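# Seat the matching loose relay into the rack's empty pocket

## Task

Among the loose relays (small transparent boxes with a colored button on one end), pick the one whose button color is the same as that of the two relays already sitting in the black rack. Insert it into the rack's vacant pocket with the button facing up and press it fully down. The task counts as failed if either relay already in the rack gets raised or comes out of the rack.

## Robot and tools

Robot: two arms, left_arm and right_arm, each ending in a parallel two-finger gripper. Scene frame: origin at table-top height, midway between the nominal arm bases; +z up, +x out over the table, +y toward left_arm. Left and right are arm names, not image sides. Calibrated bases: left_arm at (-0.013, +0.371, 0) m, right_arm at (+0.051, -0.406, 0) m, each turned very slightly about z. A camera stand sits behind the arms. Cameras: cam_high, cam_left_wrist, cam_right_wrist, each 672x504.

Gripper geometry: fingers point along the gripper's +z and open and close along its x. The reported end_effector_position is the point between the pads; fingertips extend 17.5 mm further. A block sticks out roughly 10 cm toward the gripper's -y and rotates with it. Reported positions and quaternions are in the scene frame and can be off by a few cm.

Row layout (shared by execute_actions and move): one flat list of 18 numbers covering both arms, always all 18 even if one arm is idle. Order: left dx, dy, dz, rx, ry, rz, left gripper position, force_limit, speed, then the same nine for the right arm. The six pose numbers are offsets, not poses: measured along scene-frame axes from that arm's Hand target as it stood when the action (or move) began, with rotation about the Hand target's position. rx, ry, rz form one rotation vector. Scale: 1.0 = 0.6 m or 180 degrees; range -1 to 1. Gripper position is absolute: +1 fully open (50 mm), about -0.65 pads touching, -1 to grip (close until stopped). force_limit: -1 about 20 N per pad, 0 about 102 N, +1 about 185 N. speed: -1 about 20 mm/s, 0 about 85, +1 about 150. Both start at +1. A 0 in a gripper slot is a real command, so resend the previous three values to leave a gripper unchanged. Six zeros re-request the current Hand target.

execute_actions(actions, cameras): actions is a list of actions; each action is a table of up to 15 rows, one per 1/30 s step, last row held to fill 15 steps. Every row is an offset from the action's start pose, so repeating an offset in a new action moves further. Images appear only for an empty actions list or when cameras names them (["all"], a list of names, or []).

move(target, speed, blend, blocking, cameras): straight-line path toward one row of 18, or a list of up to 15 rows, all offsets from the same starting Hand targets (not chained). speed is top path speed in m/s, 0.002 to 1 (default 0.25; turning up to twice that in rad/s), one value or one per target. blend in metres rounds corners between listed targets; 0 stops at each. Total time cap 10 s. No obstacle avoidance; faster moves lag, stray and hit harder. blocking=false returns after about 0.5 s while motion continues. Result adds a move: line such as done, off_target, moving, held or fault, plus limits (paced = pose clipped, held = steps withheld).

wait(seconds 0 to 10): lets time pass holding commands. stop(): brakes a running move (fingers continue). zoom_image(camera, region [x0, y0, x1, y1] pixels, at most 504 by 504) enlarges part of the latest image of that camera. finished_scene(scene): give the current scene number; irreversible.

Control details: each step the commanded pose is clipped to within 70 mm and 16 degrees of the measured pose; the Hand target in results is that clipped pose. Grippers often stop short; send the missing distance as a further offset. An arm blocked by contact keeps pressing until commanded back past its gripper. A clearance check withholds commands that bring the arms too close (fingers excepted).

Results: end_effector_position/quat, Hand target, Tool commands, object_status (0 moving, 1 stopped while opening, 2 stopped while closing, i.e. holding, 3 reached position or pads met, i.e. likely empty), position_measured (opening mm about (250 - value) x 0.202), Flange force along gripper axes (noisy, includes held weight), Joint velocities (may read within noise). Confirm a grasp by object_status 2. Changing position by at least 0.01 makes new force_limit or speed take effect; to soften a grip, open first.

Avoid: dropping the relay or releasing it while moving, fast impacts, and pushing a target past firm contact, since the arms are stiff. An outside force of 150 N or a joint torque at its limit (142 N m for waist, shoulder, elbow; 35.6 N m for the wrist joints) stops that arm for 10 s. Do not let grippers squeeze or strike the other arm. Long stretched holds or pushing against unreachable poses heat motors (MOTOR HOT warning, then a 30-60 s brake). Nothing may end up off the table. Do not disturb the two seated relays; insert gently straight down with the button up, and release before lifting away. Loose objects may occasionally get nudged.

Each tool is called after "Call:" as a command line: name --argument value for each argument, lists and objects as JSON in quotes; but a table of rows of numbers goes row by row, as --pt "numbers of a row", without its own name.

## Session

Call:
execute_actions --actions '[]'

Call:
zoom_image --camera "cam_high" --region '[345, 80, 585, 300]'

Call:
zoom_image --camera "cam_high" --region '[345, 260, 585, 480]'

Scene clock: 0.00 s.
left_arm: end_effector_position=(+0.4261, +0.4886, +0.3233) position_measured=3 object_status=3 end_effector_quat_wxyz=(-0.051, +0.659, +0.701, +0.268) | right_arm: end_effector_position=(+0.4642, -0.0779, +0.2298) position_measured=3 object_status=3 end_effector_quat_wxyz=(-0.005, -0.379, +0.925, -0.023)
Joint positions: left_arm=[0.313 -0.254 -0.125 -0.368 -1.283 -0.197] | right_arm=[0.957 0.223 0.117 0.035 -1.498 1.406]
Joint velocities: within noise
Flange force (N): no reading
Hand target: left_arm +0.4261, +0.4886, +0.3233; -0.051, +0.659, +0.701, +0.268 | right_arm +0.4642, -0.0779, +0.2298; -0.005, -0.379, +0.925, -0.023
Tool commands: left_gripper/position=+1.0 left_gripper/force_limit=+1.0 left_gripper/speed=+1.0 right_gripper/position=+1.0 right_gripper/force_limit=+1.0 right_gripper/speed=+1.0

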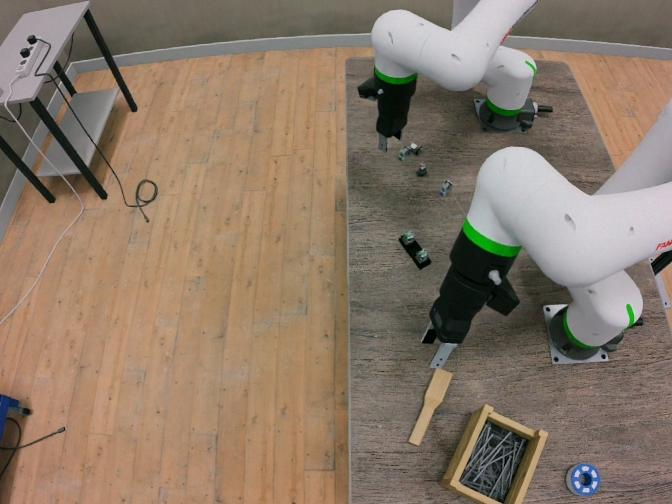

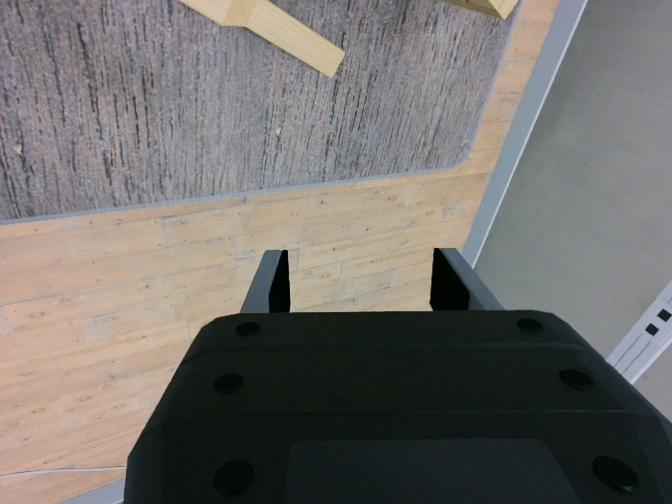

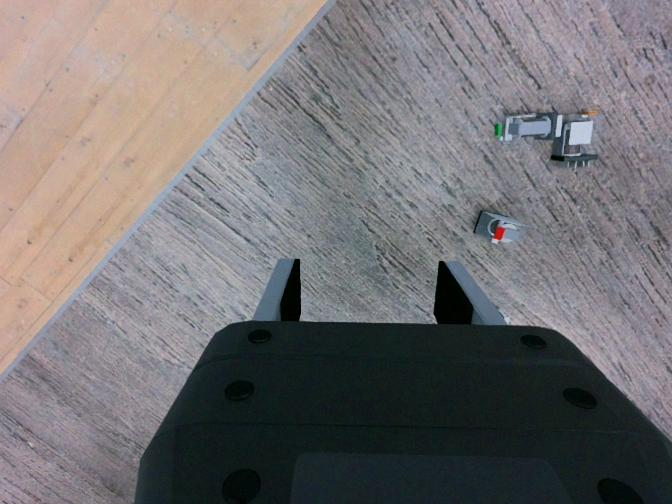

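Scaled by 2.100 from the camera's 672x504 image, which has a finer 960x720 frame.

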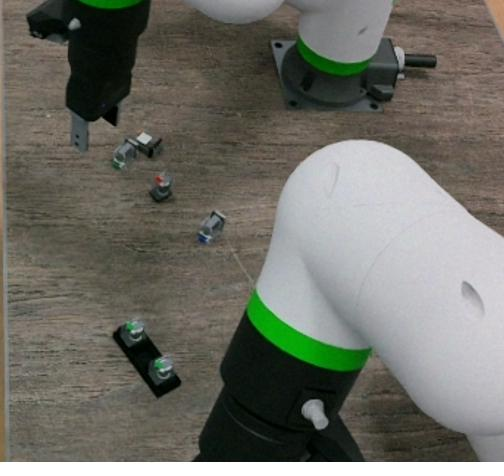

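Scaled by 2.100 from the camera's 672x504 image, which has a finer 960x720 frame.

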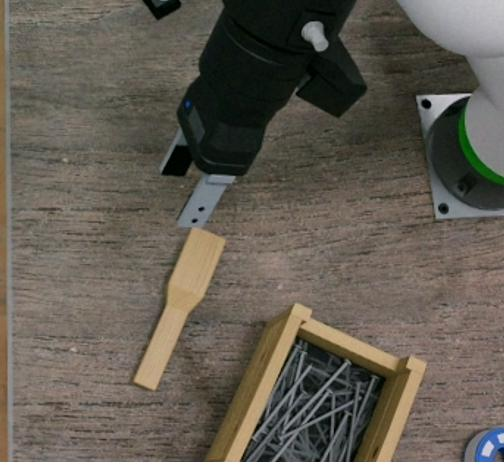

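Call:
zoom_image --camera "cam_right_wrist" --region '[470, 90, 630, 260]'

Call:
zoom_image --camera "cam_high" --region '[385, 130, 465, 280]'

Scaled by 2.965 from the camera's 672x504 image, which has a finer 960x720 frame.

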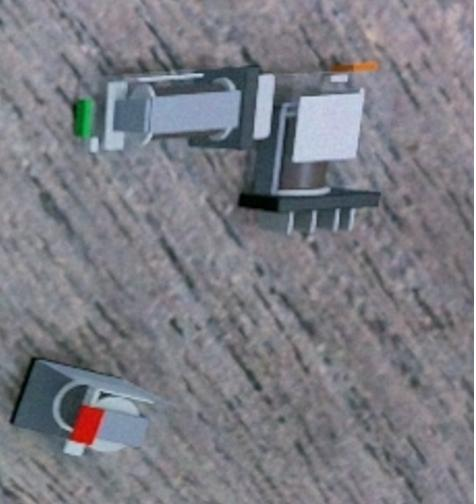

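Scaled by 3.360 from the camera's 672x504 image, which has a finer 960x720 frame.

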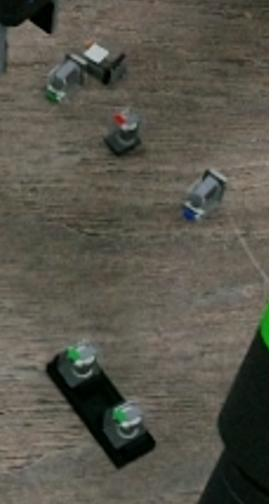

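Call:
move --target '[0,0,0,0,0,0,1,1,1, -0.107,-0.2252,-0.1163,0.0092,0.0141,0.5247,0.538,-0.8,-0.3]' --speed 0.5 --cameras '["cam_right_wrist"]'

Call:
zoom_image --camera "cam_right_wrist" --region '[270, 130, 450, 290]'

Scene clock: 47.70 s.
left_arm: end_effector_position=(+0.4261, +0.4886, +0.3233) position_measured=3 object_status=3 end_effector_quat_wxyz=(-0.051, +0.659, +0.701, +0.268) | right_arm: end_effector_position=(+0.4000, -0.2130, +0.1601) position_measured=72 object_status=3 end_effector_quat_wxyz=(+0.000, +0.937, -0.350, +0.000)
Joint positions: left_arm=[0.313 -0.254 -0.125 -0.368 -1.283 -0.197] | right_arm=[0.852 -0.089 -0.369 0 -1.29 3.162]
Flange force (N): left_arm=[-4.9 4.2 -1.8] | right_arm=[-3.9 -0.4 3.1]
Hand target: left_arm +0.4261, +0.4886, +0.3233; -0.051, +0.659, +0.701, +0.268 | right_arm +0.4000, -0.2130, +0.1601; +0.000, +0.937, -0.350, +0.000
Off the commanded pose: left_arm 0.000 m, 0 deg | right_arm 0.000 m, 0 deg.
move: done
Images, in order (width x height): cam_right_wrist 672x504.

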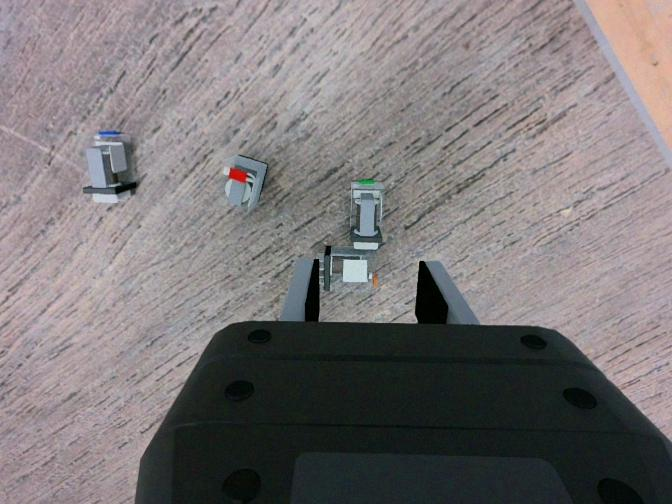

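Scaled by 2.800 from the camera's 672x504 image, which has a finer 960x720 frame.

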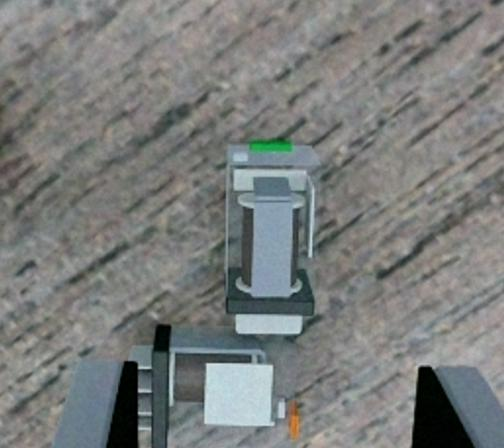

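Call:
move --pt "0 0 0 0 0 0 1 1 1 0.0032 -0.0153 -0.1167 -0.1258 0.1093 0 0.538 -0.8 -0.3" --pt "0 0 0 0 0 0 1 1 1 0.0032 -0.0153 -0.2242 -0.1258 0.1093 0 0.538 -0.8 -0.3" --pt "0 0 0 0 0 0 1 1 1 0.0032 -0.0153 -0.2242 -0.1258 0.1093 0 -1 -0.8 -0.6" --pt "0 0 0 0 0 0 1 1 1 0.0032 -0.0153 -0.0667 -0.1258 0.1093 0 -1 -0.8 -0.6" --pt "0 0 0 0 0 0 1 1 1 -0.1167 0.405 -0.1 0.2516 -0.2187 0 -1 -0.8 -0.6" --pt "0 0 0 0 0 0 1 1 1 -0.1167 0.405 -0.2167 0.2516 -0.2187 0 -1 -0.8 -0.6" --speed '[0.4,0.2,0.1,0.3,0.5,0.2]' --cameras '["cam_right_wrist","cam_high"]'

Scene clock: 82.00 s.
left_arm: end_effector_position=(+0.4261, +0.4886, +0.3233) position_measured=3 object_status=3 end_effector_quat_wxyz=(-0.051, +0.659, +0.701, +0.268) | right_arm: end_effector_position=(+0.3300, +0.0301, +0.0301) position_measured=148 object_status=2 end_effector_quat_wxyz=(-0.469, +0.811, -0.303, +0.175)
Joint positions: left_arm=[0.313 -0.254 -0.125 -0.368 -1.283 -0.197] | right_arm=[1.426 0.139 -0.74 -1.071 0.546 3.845]
Flange force (N): left_arm=[-5.6 5.1 -2.1] | right_arm=no reading
Hand target: left_arm +0.4261, +0.4886, +0.3233; -0.051, +0.659, +0.701, +0.268 | right_arm +0.3300, +0.0300, +0.0300; -0.469, +0.811, -0.303, +0.175
Off the commanded pose: left_arm 0.000 m, 0 deg | right_arm 0.000 m, 0 deg.
move: done; limits=paced
Images, in order (width x height): cam_high 672x504, cam_right_wrist 672x504.

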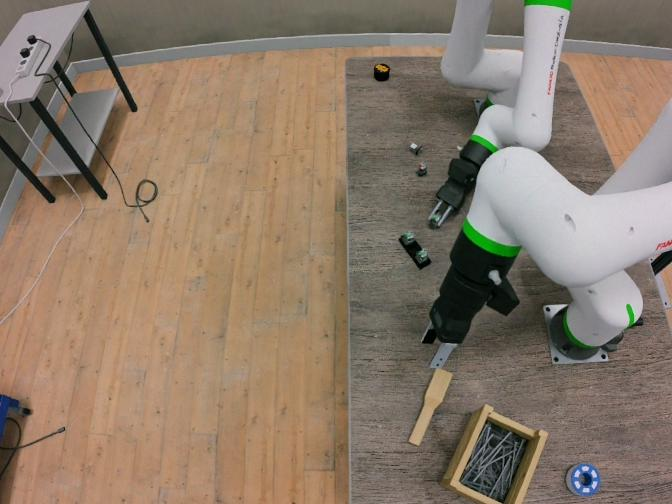

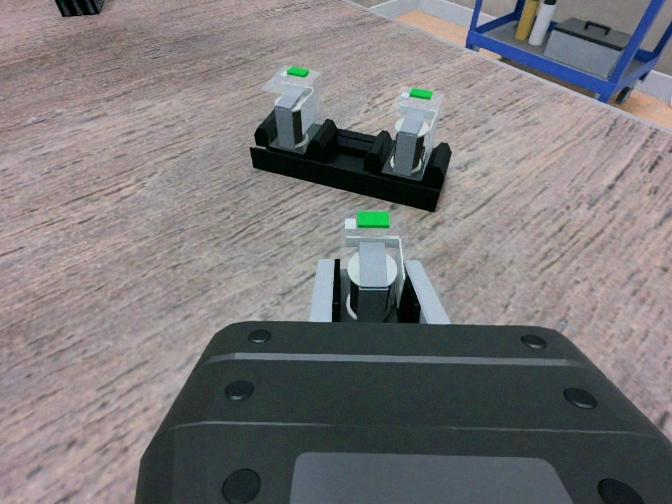

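Call:
move --pt "0 0 0 0 0 0 1 1 1 0 0 -0.008 0 0 0 -1 -0.8 -0.6" --pt "0 0 0 0 0 0 1 1 1 0 0 -0.008 0 0 0 0.538 -0.8 -0.3" --pt "0 0 0 0 0 0 1 1 1 -0.052 -0.06 0.0378 0 0 0 0.538 -0.8 -0.3" --pt "0 0 0 0 0 0 1 1 1 -0.052 -0.06 0.1667 0 0 0 0.538 -0.8 -0.3" --pt "0 0 0 0 0 0 1 1 1 0.013 0.015 0.2167 -0.2516 0.2187 0 0.538 -0.8 -0.3" --pt "0 0 0 0 0 0 1 1 1 0.013 0.015 0.2167 -0.0256 0.3663 -0.4497 0.538 -0.8 -0.3" --speed '[0.03,0.1,0.15,0.3,0.5,0.5]' --cameras '["cam_right_wrist","cam_high"]'

Call:
zoom_image --camera "cam_right_wrist" --region '[270, 130, 450, 290]'

Scene clock: 122.37 s.
left_arm: end_effector_position=(+0.4261, +0.4886, +0.3233) position_measured=3 object_status=3 end_effector_quat_wxyz=(-0.051, +0.659, +0.701, +0.268) | right_arm: end_effector_position=(+0.3378, +0.0390, +0.1601) position_measured=72 object_status=3 end_effector_quat_wxyz=(+0.000, -0.415, +0.910, +0.000)
Joint positions: left_arm=[0.313 -0.254 -0.125 -0.368 -1.283 -0.197] | right_arm=[1.263 0.239 -0.017 0.001 -1.315 1.181]
Flange force (N): left_arm=[-5.9 5.7 -2.3] | right_arm=[0.1 2.9 2.5]
Hand target: left_arm +0.4261, +0.4886, +0.3233; -0.051, +0.659, +0.701, +0.268 | right_arm +0.3378, +0.0390, +0.1601; +0.000, -0.415, +0.910, +0.000
Off the commanded pose: left_arm 0.000 m, 0 deg | right_arm 0.000 m, 0 deg.
move: done; limits=paced
Images, in order (width x height): cam_high 672x504, cam_right_wrist 672x504.

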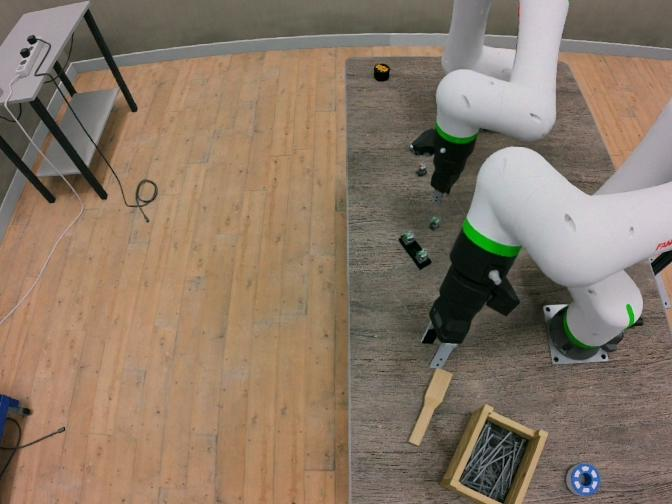

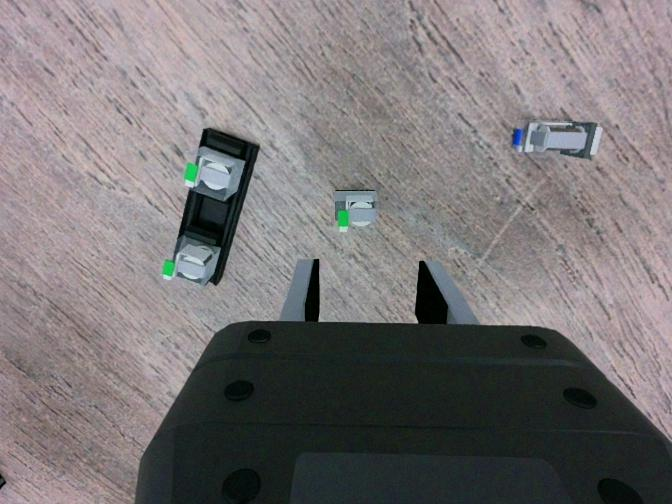

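Scaled by 2.800 from the camera's 672x504 image, which has a finer 960x720 frame.

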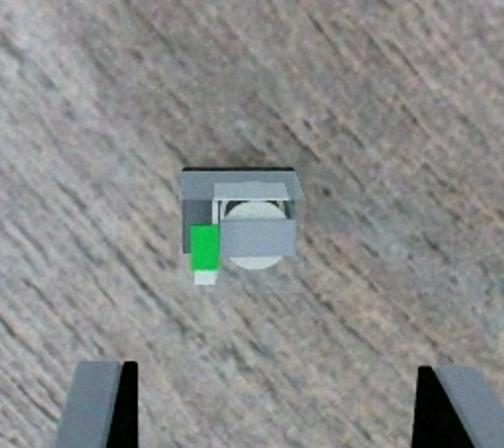

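Call:
move --pt "0 0 0 0 0 0 1 1 1 -0.0007 0.0015 -0.125 0 0 0 0.85 -0.8 0" --pt "0 0 0 0 0 0 1 1 1 -0.0007 0.0015 -0.2058 0 0 0 0.85 -0.8 0" --pt "0 0 0 0 0 0 1 1 1 -0.0007 0.0015 -0.2058 0 0 0 -1 -0.8 -0.6" --pt "0 0 0 0 0 0 1 1 1 -0.0007 0.0015 -0.1 0 0 0 -1 -0.8 -0.6" --pt "0 0 0 0 0 0 1 1 1 0.0948 0.1493 -0.0667 0 0 -0.1133 -1 -0.8 -0.6" --speed '[0.3,0.2,0.1,0.3,0.4]' --blend '[0,0,0,0.02,0]' --cameras '["cam_right_wrist"]'

Call:
zoom_image --camera "cam_right_wrist" --region '[270, 90, 470, 330]'

Scene clock: 142.60 s.
left_arm: end_effector_position=(+0.4261, +0.4886, +0.3233) position_measured=3 object_status=3 end_effector_quat_wxyz=(-0.051, +0.659, +0.701, +0.268) | right_arm: end_effector_position=(+0.3947, +0.1286, +0.1200) position_measured=116 object_status=2 end_effector_quat_wxyz=(+0.000, -0.248, +0.969, +0.000)
Joint positions: left_arm=[0.313 -0.254 -0.125 -0.368 -1.283 -0.197] | right_arm=[1.222 0.524 0.276 0.001 -1.323 0.866]
Flange force (N): left_arm=[-5.8 4.0 -2.0] | right_arm=[1.2 1.9 3.4]
Hand target: left_arm +0.4261, +0.4886, +0.3233; -0.051, +0.659, +0.701, +0.268 | right_arm +0.3947, +0.1286, +0.1200; +0.000, -0.248, +0.969, +0.000
Off the commanded pose: left_arm 0.000 m, 0 deg | right_arm 0.000 m, 0 deg.
move: done
Images, in order (width x height): cam_right_wrist 672x504.

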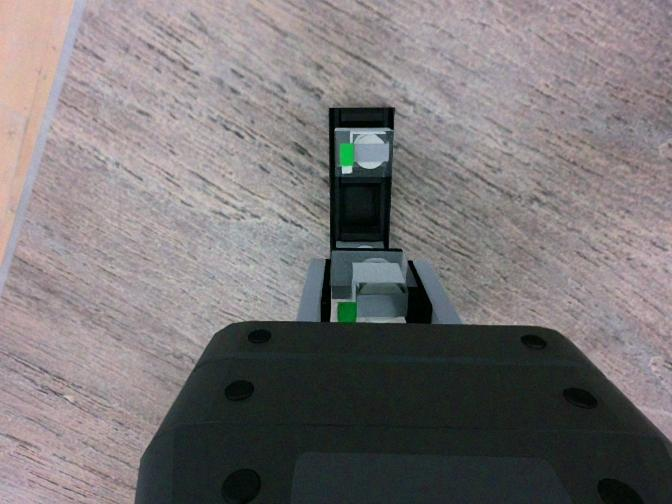

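Scaled by 2.100 from the camera's 672x504 image, which has a finer 960x720 frame.

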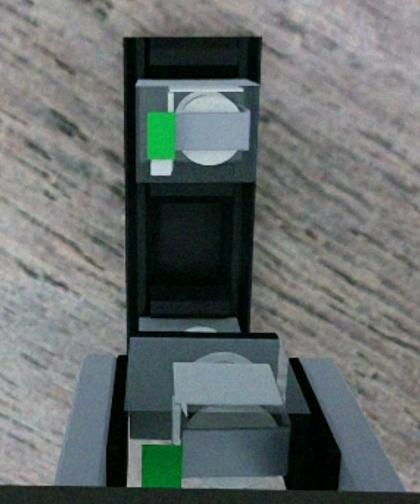

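Call:
move --target '[0,0,0,0,0,0,1,1,1, 0.0072,-0.0156,-0.1,0,0,-0.004,-1,-0.8,-0.6]' --speed 0.2 --cameras '["cam_right_wrist"]'

Call:
zoom_image --camera "cam_right_wrist" --region '[290, 150, 450, 330]'

Scene clock: 161.90 s.
left_arm: end_effector_position=(+0.4261, +0.4886, +0.3233) position_measured=3 object_status=3 end_effector_quat_wxyz=(-0.051, +0.659, +0.701, +0.268) | right_arm: end_effector_position=(+0.3989, +0.1193, +0.0600) position_measured=116 object_status=2 end_effector_quat_wxyz=(+0.000, -0.241, +0.970, +0.000)
Joint positions: left_arm=[0.313 -0.254 -0.125 -0.368 -1.283 -0.197] | right_arm=[1.21 0.557 0.179 0 -1.193 0.865]
Flange force (N): left_arm=[-5.8 6.2 -2.4] | right_arm=[0.5 2.2 3.8]
Hand target: left_arm +0.4261, +0.4886, +0.3233; -0.051, +0.659, +0.701, +0.268 | right_arm +0.3990, +0.1192, +0.0600; +0.000, -0.241, +0.970, +0.000
Off the commanded pose: left_arm 0.000 m, 0 deg | right_arm 0.000 m, 0 deg.
move: done
Images, in order (width x height): cam_right_wrist 672x504.

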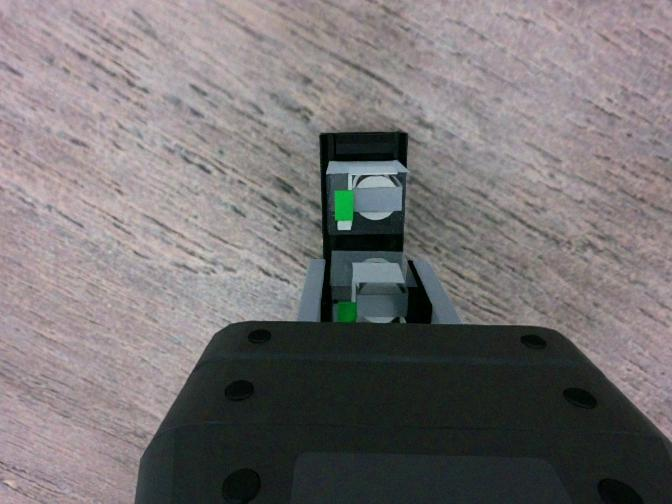

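Scaled by 2.800 from the camera's 672x504 image, which has a finer 960x720 frame.

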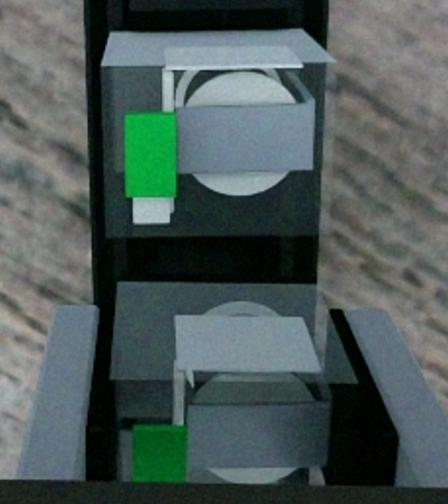

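Call:
move --target '[0,0,0,0,0,0,1,1,1, 0,0,-0.0258,0,0,0,-1,-0.8,-0.6]' --speed 0.06

Scene clock: 172.20 s.
left_arm: end_effector_position=(+0.4261, +0.4886, +0.3233) position_measured=3 object_status=3 end_effector_quat_wxyz=(-0.051, +0.659, +0.701, +0.268) | right_arm: end_effector_position=(+0.3990, +0.1192, +0.0446) position_measured=116 object_status=2 end_effector_quat_wxyz=(+0.000, -0.241, +0.970, +0.000)
Joint positions: left_arm=[0.313 -0.254 -0.125 -0.368 -1.283 -0.197] | right_arm=[1.21 0.571 0.163 0.001 -1.162 0.865]
Flange force (N): left_arm=[-5.3 5.3 -2.1] | right_arm=[0.3 2.5 3.4]
Hand target: left_arm +0.4261, +0.4886, +0.3233; -0.051, +0.659, +0.701, +0.268 | right_arm +0.3990, +0.1192, +0.0446; +0.000, -0.241, +0.970, +0.000
Off the commanded pose: left_arm 0.000 m, 0 deg | right_arm 0.000 m, 0 deg.
move: done

Call:
move --target '[0,0,0,0,0,0,1,1,1, 0,0,-0.0063,0,0,0,-1,-0.8,-0.6]' --speed 0.03

Scene clock: 176.43 s.
left_arm: end_effector_position=(+0.4261, +0.4886, +0.3233) position_measured=3 object_status=3 end_effector_quat_wxyz=(-0.051, +0.659, +0.701, +0.268) | right_arm: end_effector_position=(+0.3990, +0.1193, +0.0409) position_measured=116 object_status=2 end_effector_quat_wxyz=(+0.000, -0.241, +0.970, +0.000)
Joint positions: left_arm=[0.313 -0.254 -0.125 -0.368 -1.283 -0.197] | right_arm=[1.21 0.575 0.159 0.001 -1.155 0.865]
Flange force (N): left_arm=[-5.9 5.0 -1.9] | right_arm=[4.9 1.3 -12.5]
Hand target: left_arm +0.4261, +0.4886, +0.3233; -0.051, +0.659, +0.701, +0.268 | right_arm +0.3990, +0.1192, +0.0408; +0.000, -0.241, +0.970, +0.000
Off the commanded pose: left_arm 0.000 m, 0 deg | right_arm 0.000 m, 0 deg.
move: done

Call:
move --pt "0 0 0 0 0 0 1 1 1 0 0 -0.0014 0 0 0 -1 -0.8 -0.6" --pt "0 0 0 0 0 0 1 1 1 0 0 -0.0007 0 0 0 0.538 -0.8 -0.5" --pt "0 0 0 0 0 0 1 1 1 0 0 0.0653 0 0 0 0.538 -0.8 -0.5" --speed '[0.03,0.03,0.15]' --cameras '["cam_right_wrist"]'

Call:
zoom_image --camera "cam_right_wrist" --region '[290, 110, 450, 330]'

Scene clock: 184.83 s.
left_arm: end_effector_position=(+0.4261, +0.4886, +0.3233) position_measured=3 object_status=3 end_effector_quat_wxyz=(-0.051, +0.659, +0.701, +0.268) | right_arm: end_effector_position=(+0.3990, +0.1192, +0.0799) position_measured=72 object_status=3 end_effector_quat_wxyz=(+0.000, -0.241, +0.970, +0.000)
Joint positions: left_arm=[0.313 -0.254 -0.125 -0.368 -1.283 -0.197] | right_arm=[1.21 0.539 0.202 0.001 -1.233 0.865]
Flange force (N): left_arm=[-5.9 5.3 -2.4] | right_arm=[-0.1 2.5 3.3]
Hand target: left_arm +0.4261, +0.4886, +0.3233; -0.051, +0.659, +0.701, +0.268 | right_arm +0.3990, +0.1192, +0.0800; +0.000, -0.241, +0.970, +0.000
Off the commanded pose: left_arm 0.000 m, 0 deg | right_arm 0.000 m, 0 deg.
move: done
Images, in order (width x height): cam_right_wrist 672x504.

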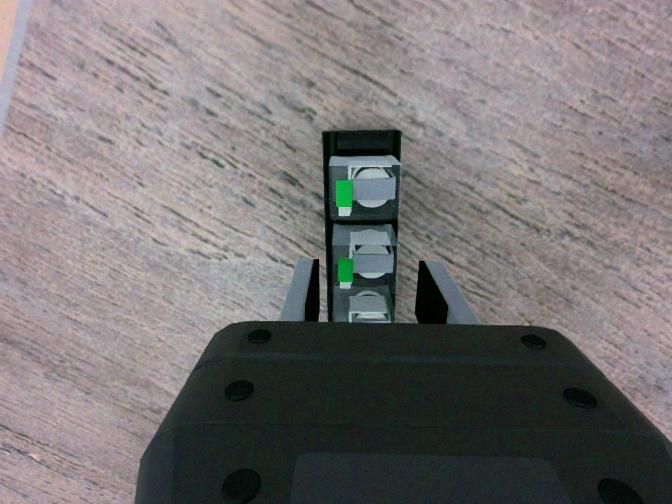

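Scaled by 2.291 from the camera's 672x504 image, which has a finer 960x720 frame.

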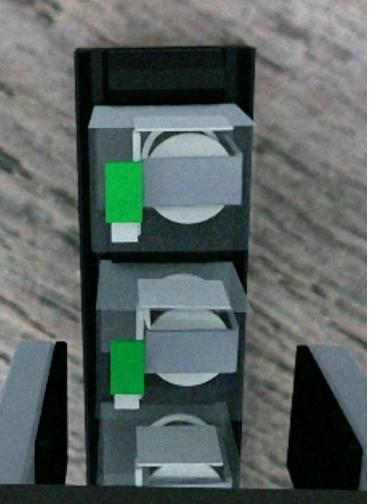

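Call:
finished_scene --scene 2

The scene is finished: the task was done.


## Next scene

The same job, from a new start.

Call:
execute_actions --actions '[]'

Call:
zoom_image --camera "cam_high" --region '[345, 90, 585, 310]'

Scene clock: 0.00 s.
left_arm: end_effector_position=(+0.3266, -0.0693, +0.1516) position_measured=3 object_status=3 end_effector_quat_wxyz=(+0.128, +0.886, +0.319, +0.310) | right_arm: end_effector_position=(+0.2671, -0.3903, +0.1259) position_measured=3 object_status=3 end_effector_quat_wxyz=(+0.614, -0.510, -0.553, -0.237)
Joint positions: left_arm=[-1.007 0.126 -0.151 -0.681 -0.991 0.446] | right_arm=[-0.412 0.514 -0.299 -0.769 -2.017 0.69]
Joint velocities: within noise
Flange force (N): no reading
Hand target: left_arm +0.3266, -0.0693, +0.1516; +0.128, +0.886, +0.319, +0.310 | right_arm +0.2671, -0.3903, +0.1259; +0.614, -0.510, -0.553, -0.237
Tool commands: left_gripper/position=+1.0 left_gripper/force_limit=+1.0 left_gripper/speed=+1.0 right_gripper/position=+1.0 right_gripper/force_limit=+1.0 right_gripper/speed=+1.0

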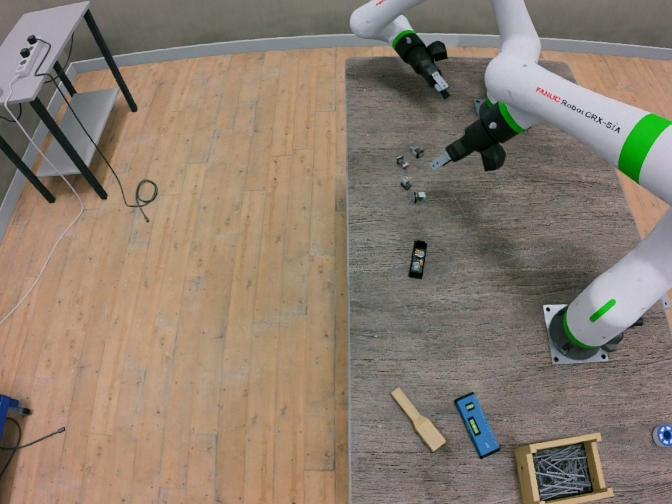

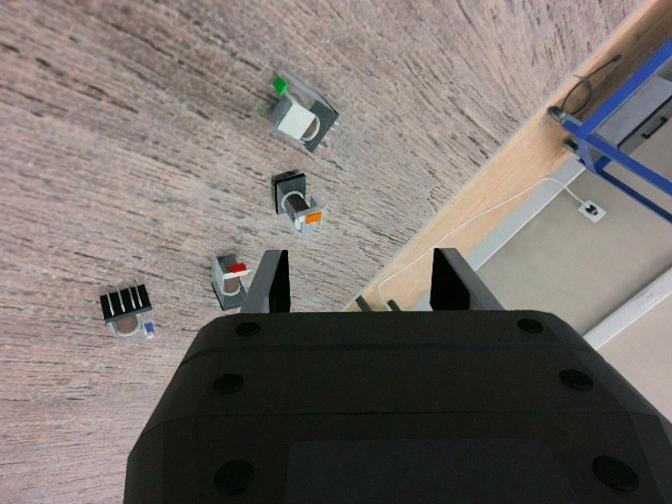

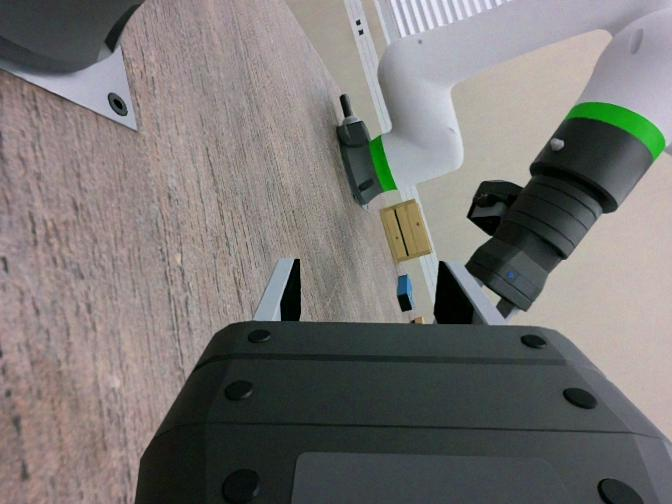

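Scaled by 2.100 from the camera's 672x504 image, which has a finer 960x720 frame.

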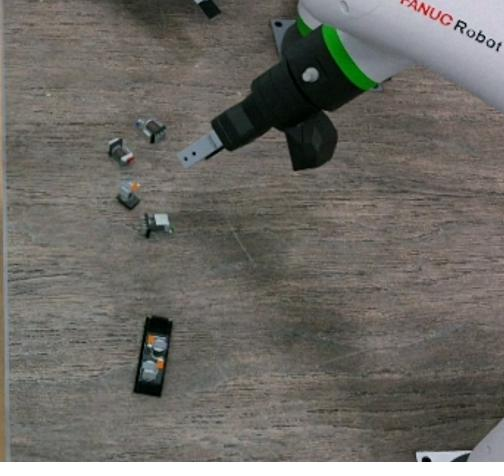

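Call:
move --target '[0.1223,-0.0628,0.014,0.1092,0.1974,-0.2807,0.85,-0.8,0, 0,0,0,0,0,0,1,1,1]' --speed 0.5 --cameras '["cam_left_wrist"]'

Call:
zoom_image --camera "cam_left_wrist" --region '[250, 80, 430, 260]'

Scene clock: 25.97 s.
left_arm: end_effector_position=(+0.4000, -0.1069, +0.1600) position_measured=25 object_status=3 end_effector_quat_wxyz=(-0.001, +0.993, -0.114, +0.000) | right_arm: end_effector_position=(+0.2671, -0.3903, +0.1259) position_measured=3 object_status=3 end_effector_quat_wxyz=(+0.614, -0.510, -0.553, -0.237)
Joint positions: left_arm=[-0.628 0.494 0.328 -0.001 -1.405 -1.147] | right_arm=[-0.412 0.514 -0.299 -0.769 -2.017 0.69]
Flange force (N): left_arm=[2.0 4.6 0.1] | right_arm=[-3.5 2.2 3.7]
Hand target: left_arm +0.4000, -0.1069, +0.1600; -0.001, +0.993, -0.114, +0.000 | right_arm +0.2671, -0.3903, +0.1259; +0.614, -0.510, -0.553, -0.237
Off the commanded pose: left_arm 0.000 m, 0 deg | right_arm 0.000 m, 0 deg.
move: done
Images, in order (width x height): cam_left_wrist 672x504.

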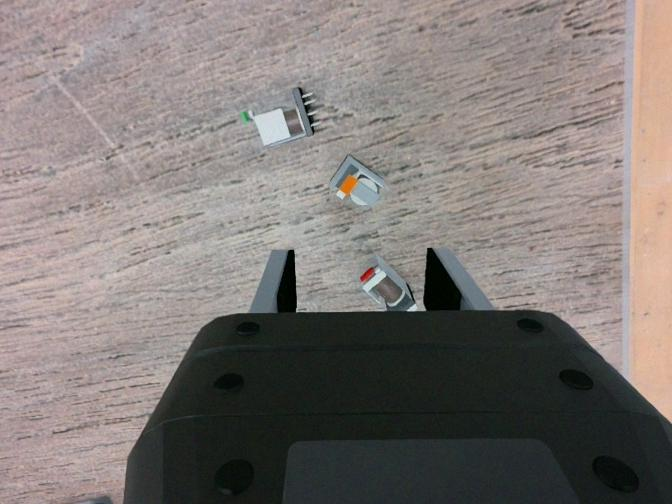

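Scaled by 2.800 from the camera's 672x504 image, which has a finer 960x720 frame.

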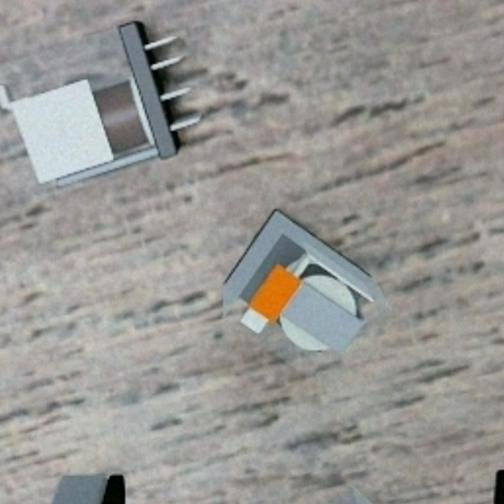

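Call:
zoom_image --camera "cam_left_wrist" --region '[322, 145, 392, 215]'

Scaled by 7.200 from the camera's 672x504 image, which has a finer 960x720 frame.

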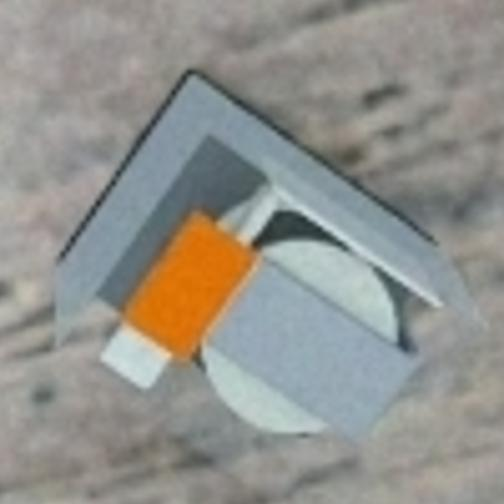

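Call:
move --pt "0.0123 0.0075 -0.125 0 0 -0.1967 0.75 -0.8 0 0 0 0 0 0 0 1 1 1" --pt "0.0123 0.0075 -0.2033 0 0 -0.1967 0.75 -0.8 0 0 0 0 0 0 0 1 1 1" --pt "0.0123 0.0075 -0.2033 0 0 -0.1967 -1 -0.8 -0.6 0 0 0 0 0 0 1 1 1" --pt "0.0123 0.0075 -0.1 0 0 -0.1967 -1 -0.8 -0.6 0 0 0 0 0 0 1 1 1" --pt "-0.0133 0.3405 -0.05 0 0 0.0033 -1 -0.8 -0.6 0 0 0 0 0 0 1 1 1" --speed '[0.4,0.2,0.1,0.3,0.4]' --blend '[0,0,0,0.02,0]' --cameras '["cam_left_wrist"]'

Call:
zoom_image --camera "cam_left_wrist" --region '[260, 80, 460, 320]'

Scene clock: 68.87 s.
left_arm: end_effector_position=(+0.3920, +0.0973, +0.1300) position_measured=116 object_status=2 end_effector_quat_wxyz=(-0.001, +0.994, -0.109, +0.000) | right_arm: end_effector_position=(+0.2671, -0.3903, +0.1259) position_measured=3 object_status=3 end_effector_quat_wxyz=(+0.614, -0.510, -0.553, -0.237)
Joint positions: left_arm=[-0.303 0.163 -0.18 -0.001 -1.228 -1.462] | right_arm=[-0.412 0.514 -0.299 -0.769 -2.017 0.69]
Flange force (N): left_arm=[2.5 4.8 1.1] | right_arm=[-3.2 2.6 3.6]
Hand target: left_arm +0.3920, +0.0974, +0.1300; -0.001, +0.994, -0.109, +0.000 | right_arm +0.2671, -0.3903, +0.1259; +0.614, -0.510, -0.553, -0.237
Off the commanded pose: left_arm 0.000 m, 0 deg | right_arm 0.000 m, 0 deg.
move: done
Images, in order (width x height): cam_left_wrist 672x504.

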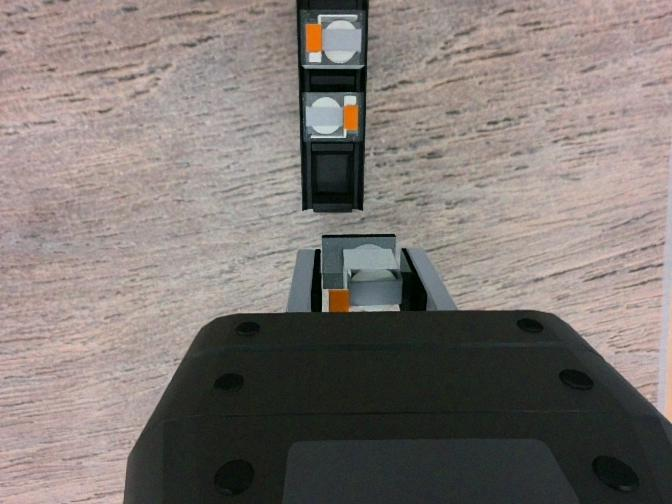

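Scaled by 2.100 from the camera's 672x504 image, which has a finer 960x720 frame.

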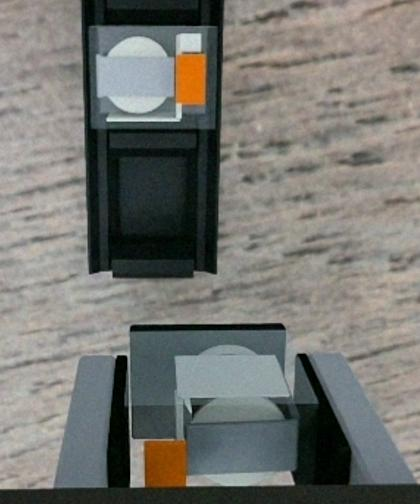

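Call:
move --target '[-0.0103,0.0299,-0.1167,0,0,-0.002,-1,-0.8,-0.6, 0,0,0,0,0,0,1,1,1]' --speed 0.2 --cameras '["cam_left_wrist"]'

Call:
zoom_image --camera "cam_left_wrist" --region '[280, 140, 440, 320]'

Scene clock: 83.43 s.
left_arm: end_effector_position=(+0.3858, +0.1153, +0.0600) position_measured=116 object_status=2 end_effector_quat_wxyz=(-0.001, +0.994, -0.112, +0.000) | right_arm: end_effector_position=(+0.2671, -0.3903, +0.1259) position_measured=3 object_status=3 end_effector_quat_wxyz=(+0.614, -0.510, -0.553, -0.237)
Joint positions: left_arm=[-0.27 0.201 -0.315 -0.001 -1.055 -1.501] | right_arm=[-0.412 0.514 -0.299 -0.769 -2.017 0.69]
Flange force (N): left_arm=[3.2 4.9 1.5] | right_arm=[-3.2 2.4 3.7]
Hand target: left_arm +0.3858, +0.1153, +0.0600; -0.001, +0.994, -0.112, +0.000 | right_arm +0.2671, -0.3903, +0.1259; +0.614, -0.510, -0.553, -0.237
Off the commanded pose: left_arm 0.000 m, 0 deg | right_arm 0.000 m, 0 deg.
move: done
Images, in order (width x height): cam_left_wrist 672x504.

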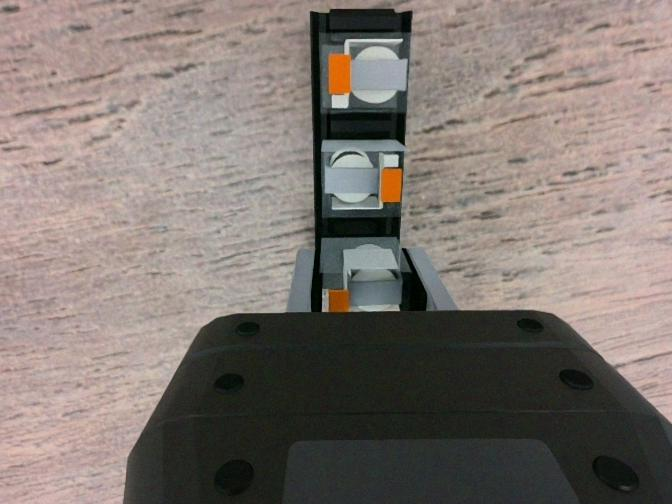

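Scaled by 2.800 from the camera's 672x504 image, which has a finer 960x720 frame.

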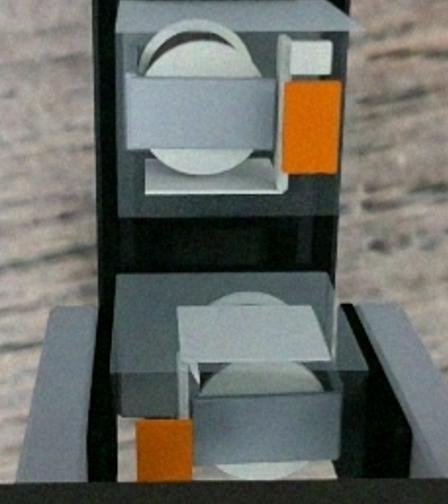

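Call:
move --target '[0,0,-0.0233,0,0,0,-1,-0.8,-0.6, 0,0,0,0,0,0,1,1,1]' --speed 0.06

Scene clock: 96.80 s.
left_arm: end_effector_position=(+0.3858, +0.1153, +0.0460) position_measured=116 object_status=2 end_effector_quat_wxyz=(-0.001, +0.994, -0.112, +0.000) | right_arm: end_effector_position=(+0.2671, -0.3903, +0.1259) position_measured=3 object_status=3 end_effector_quat_wxyz=(+0.614, -0.510, -0.553, -0.237)
Joint positions: left_arm=[-0.27 0.219 -0.33 -0.001 -1.022 -1.501] | right_arm=[-0.412 0.514 -0.299 -0.769 -2.017 0.69]
Flange force (N): left_arm=[3.2 4.3 1.1] | right_arm=[-3.1 2.7 3.2]
Hand target: left_arm +0.3858, +0.1153, +0.0460; -0.001, +0.994, -0.112, +0.000 | right_arm +0.2671, -0.3903, +0.1259; +0.614, -0.510, -0.553, -0.237
Off the commanded pose: left_arm 0.000 m, 0 deg | right_arm 0.000 m, 0 deg.
move: done

Call:
move --target '[0,0,-0.0058,0,0,0,-1,-0.8,-0.6, 0,0,0,0,0,0,1,1,1]' --speed 0.03

Scene clock: 99.80 s.
left_arm: end_effector_position=(+0.3858, +0.1153, +0.0426) position_measured=116 object_status=2 end_effector_quat_wxyz=(-0.001, +0.994, -0.112, +0.000) | right_arm: end_effector_position=(+0.2671, -0.3903, +0.1259) position_measured=3 object_status=3 end_effector_quat_wxyz=(+0.614, -0.510, -0.553, -0.237)
Joint positions: left_arm=[-0.27 0.224 -0.334 -0.001 -1.014 -1.501] | right_arm=[-0.412 0.514 -0.299 -0.769 -2.017 0.69]
Flange force (N): left_arm=[2.5 4.5 -0.8] | right_arm=[-3.1 2.1 3.7]
Hand target: left_arm +0.3858, +0.1153, +0.0425; -0.001, +0.994, -0.112, +0.000 | right_arm +0.2671, -0.3903, +0.1259; +0.614, -0.510, -0.553, -0.237
Off the commanded pose: left_arm 0.000 m, 0 deg | right_arm 0.000 m, 0 deg.
move: done

Call:
move --pt "0 0 -0.0023 0 0 0 -1 -0.8 -0.6 0 0 0 0 0 0 1 1 1" --pt "0 0 -0.0014 0 0 0 0.538 -0.8 -0.5 0 0 0 0 0 0 1 1 1" --pt "0 0 0.0642 0 0 0 0.538 -0.8 -0.5 0 0 0 0 0 0 1 1 1" --speed '[0.03,0.03,0.15]' --cameras '["cam_left_wrist"]'

Call:
zoom_image --camera "cam_left_wrist" --region '[280, 0, 440, 300]'

Scene clock: 108.00 s.
left_arm: end_effector_position=(+0.3858, +0.1153, +0.0811) position_measured=72 object_status=3 end_effector_quat_wxyz=(+0.000, +0.994, -0.112, +0.000) | right_arm: end_effector_position=(+0.2671, -0.3903, +0.1259) position_measured=3 object_status=3 end_effector_quat_wxyz=(+0.614, -0.510, -0.553, -0.237)
Joint positions: left_arm=[-0.27 0.176 -0.29 -0.001 -1.106 -1.501] | right_arm=[-0.412 0.514 -0.299 -0.769 -2.017 0.69]
Flange force (N): left_arm=[2.9 4.6 -0.2] | right_arm=[-3.6 2.7 3.1]
Hand target: left_arm +0.3858, +0.1153, +0.0811; -0.001, +0.994, -0.112, +0.000 | right_arm +0.2671, -0.3903, +0.1259; +0.614, -0.510, -0.553, -0.237
Off the commanded pose: left_arm 0.000 m, 0 deg | right_arm 0.000 m, 0 deg.
move: done
Images, in order (width x height): cam_left_wrist 672x504.

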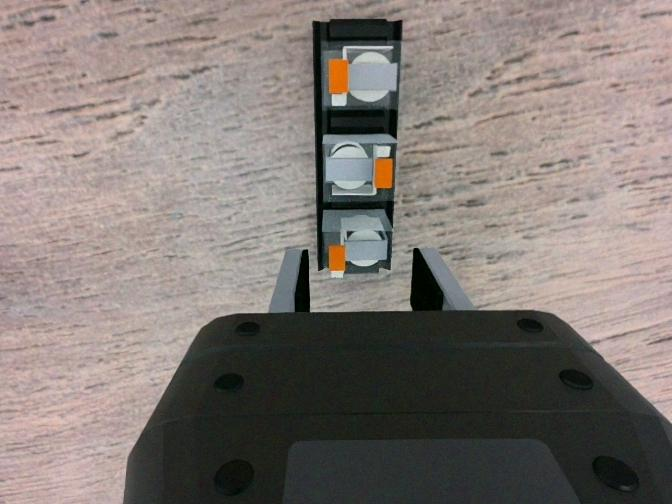

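Scaled by 1.680 from the camera's 672x504 image, which has a finer 960x720 frame.

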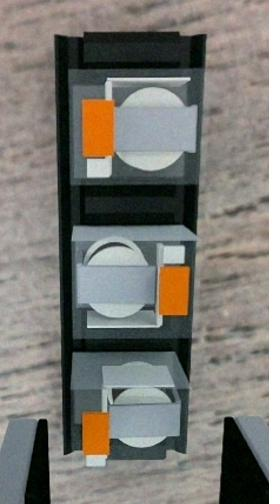

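Call:
finished_scene --scene 3

The scene is finished: the task was done.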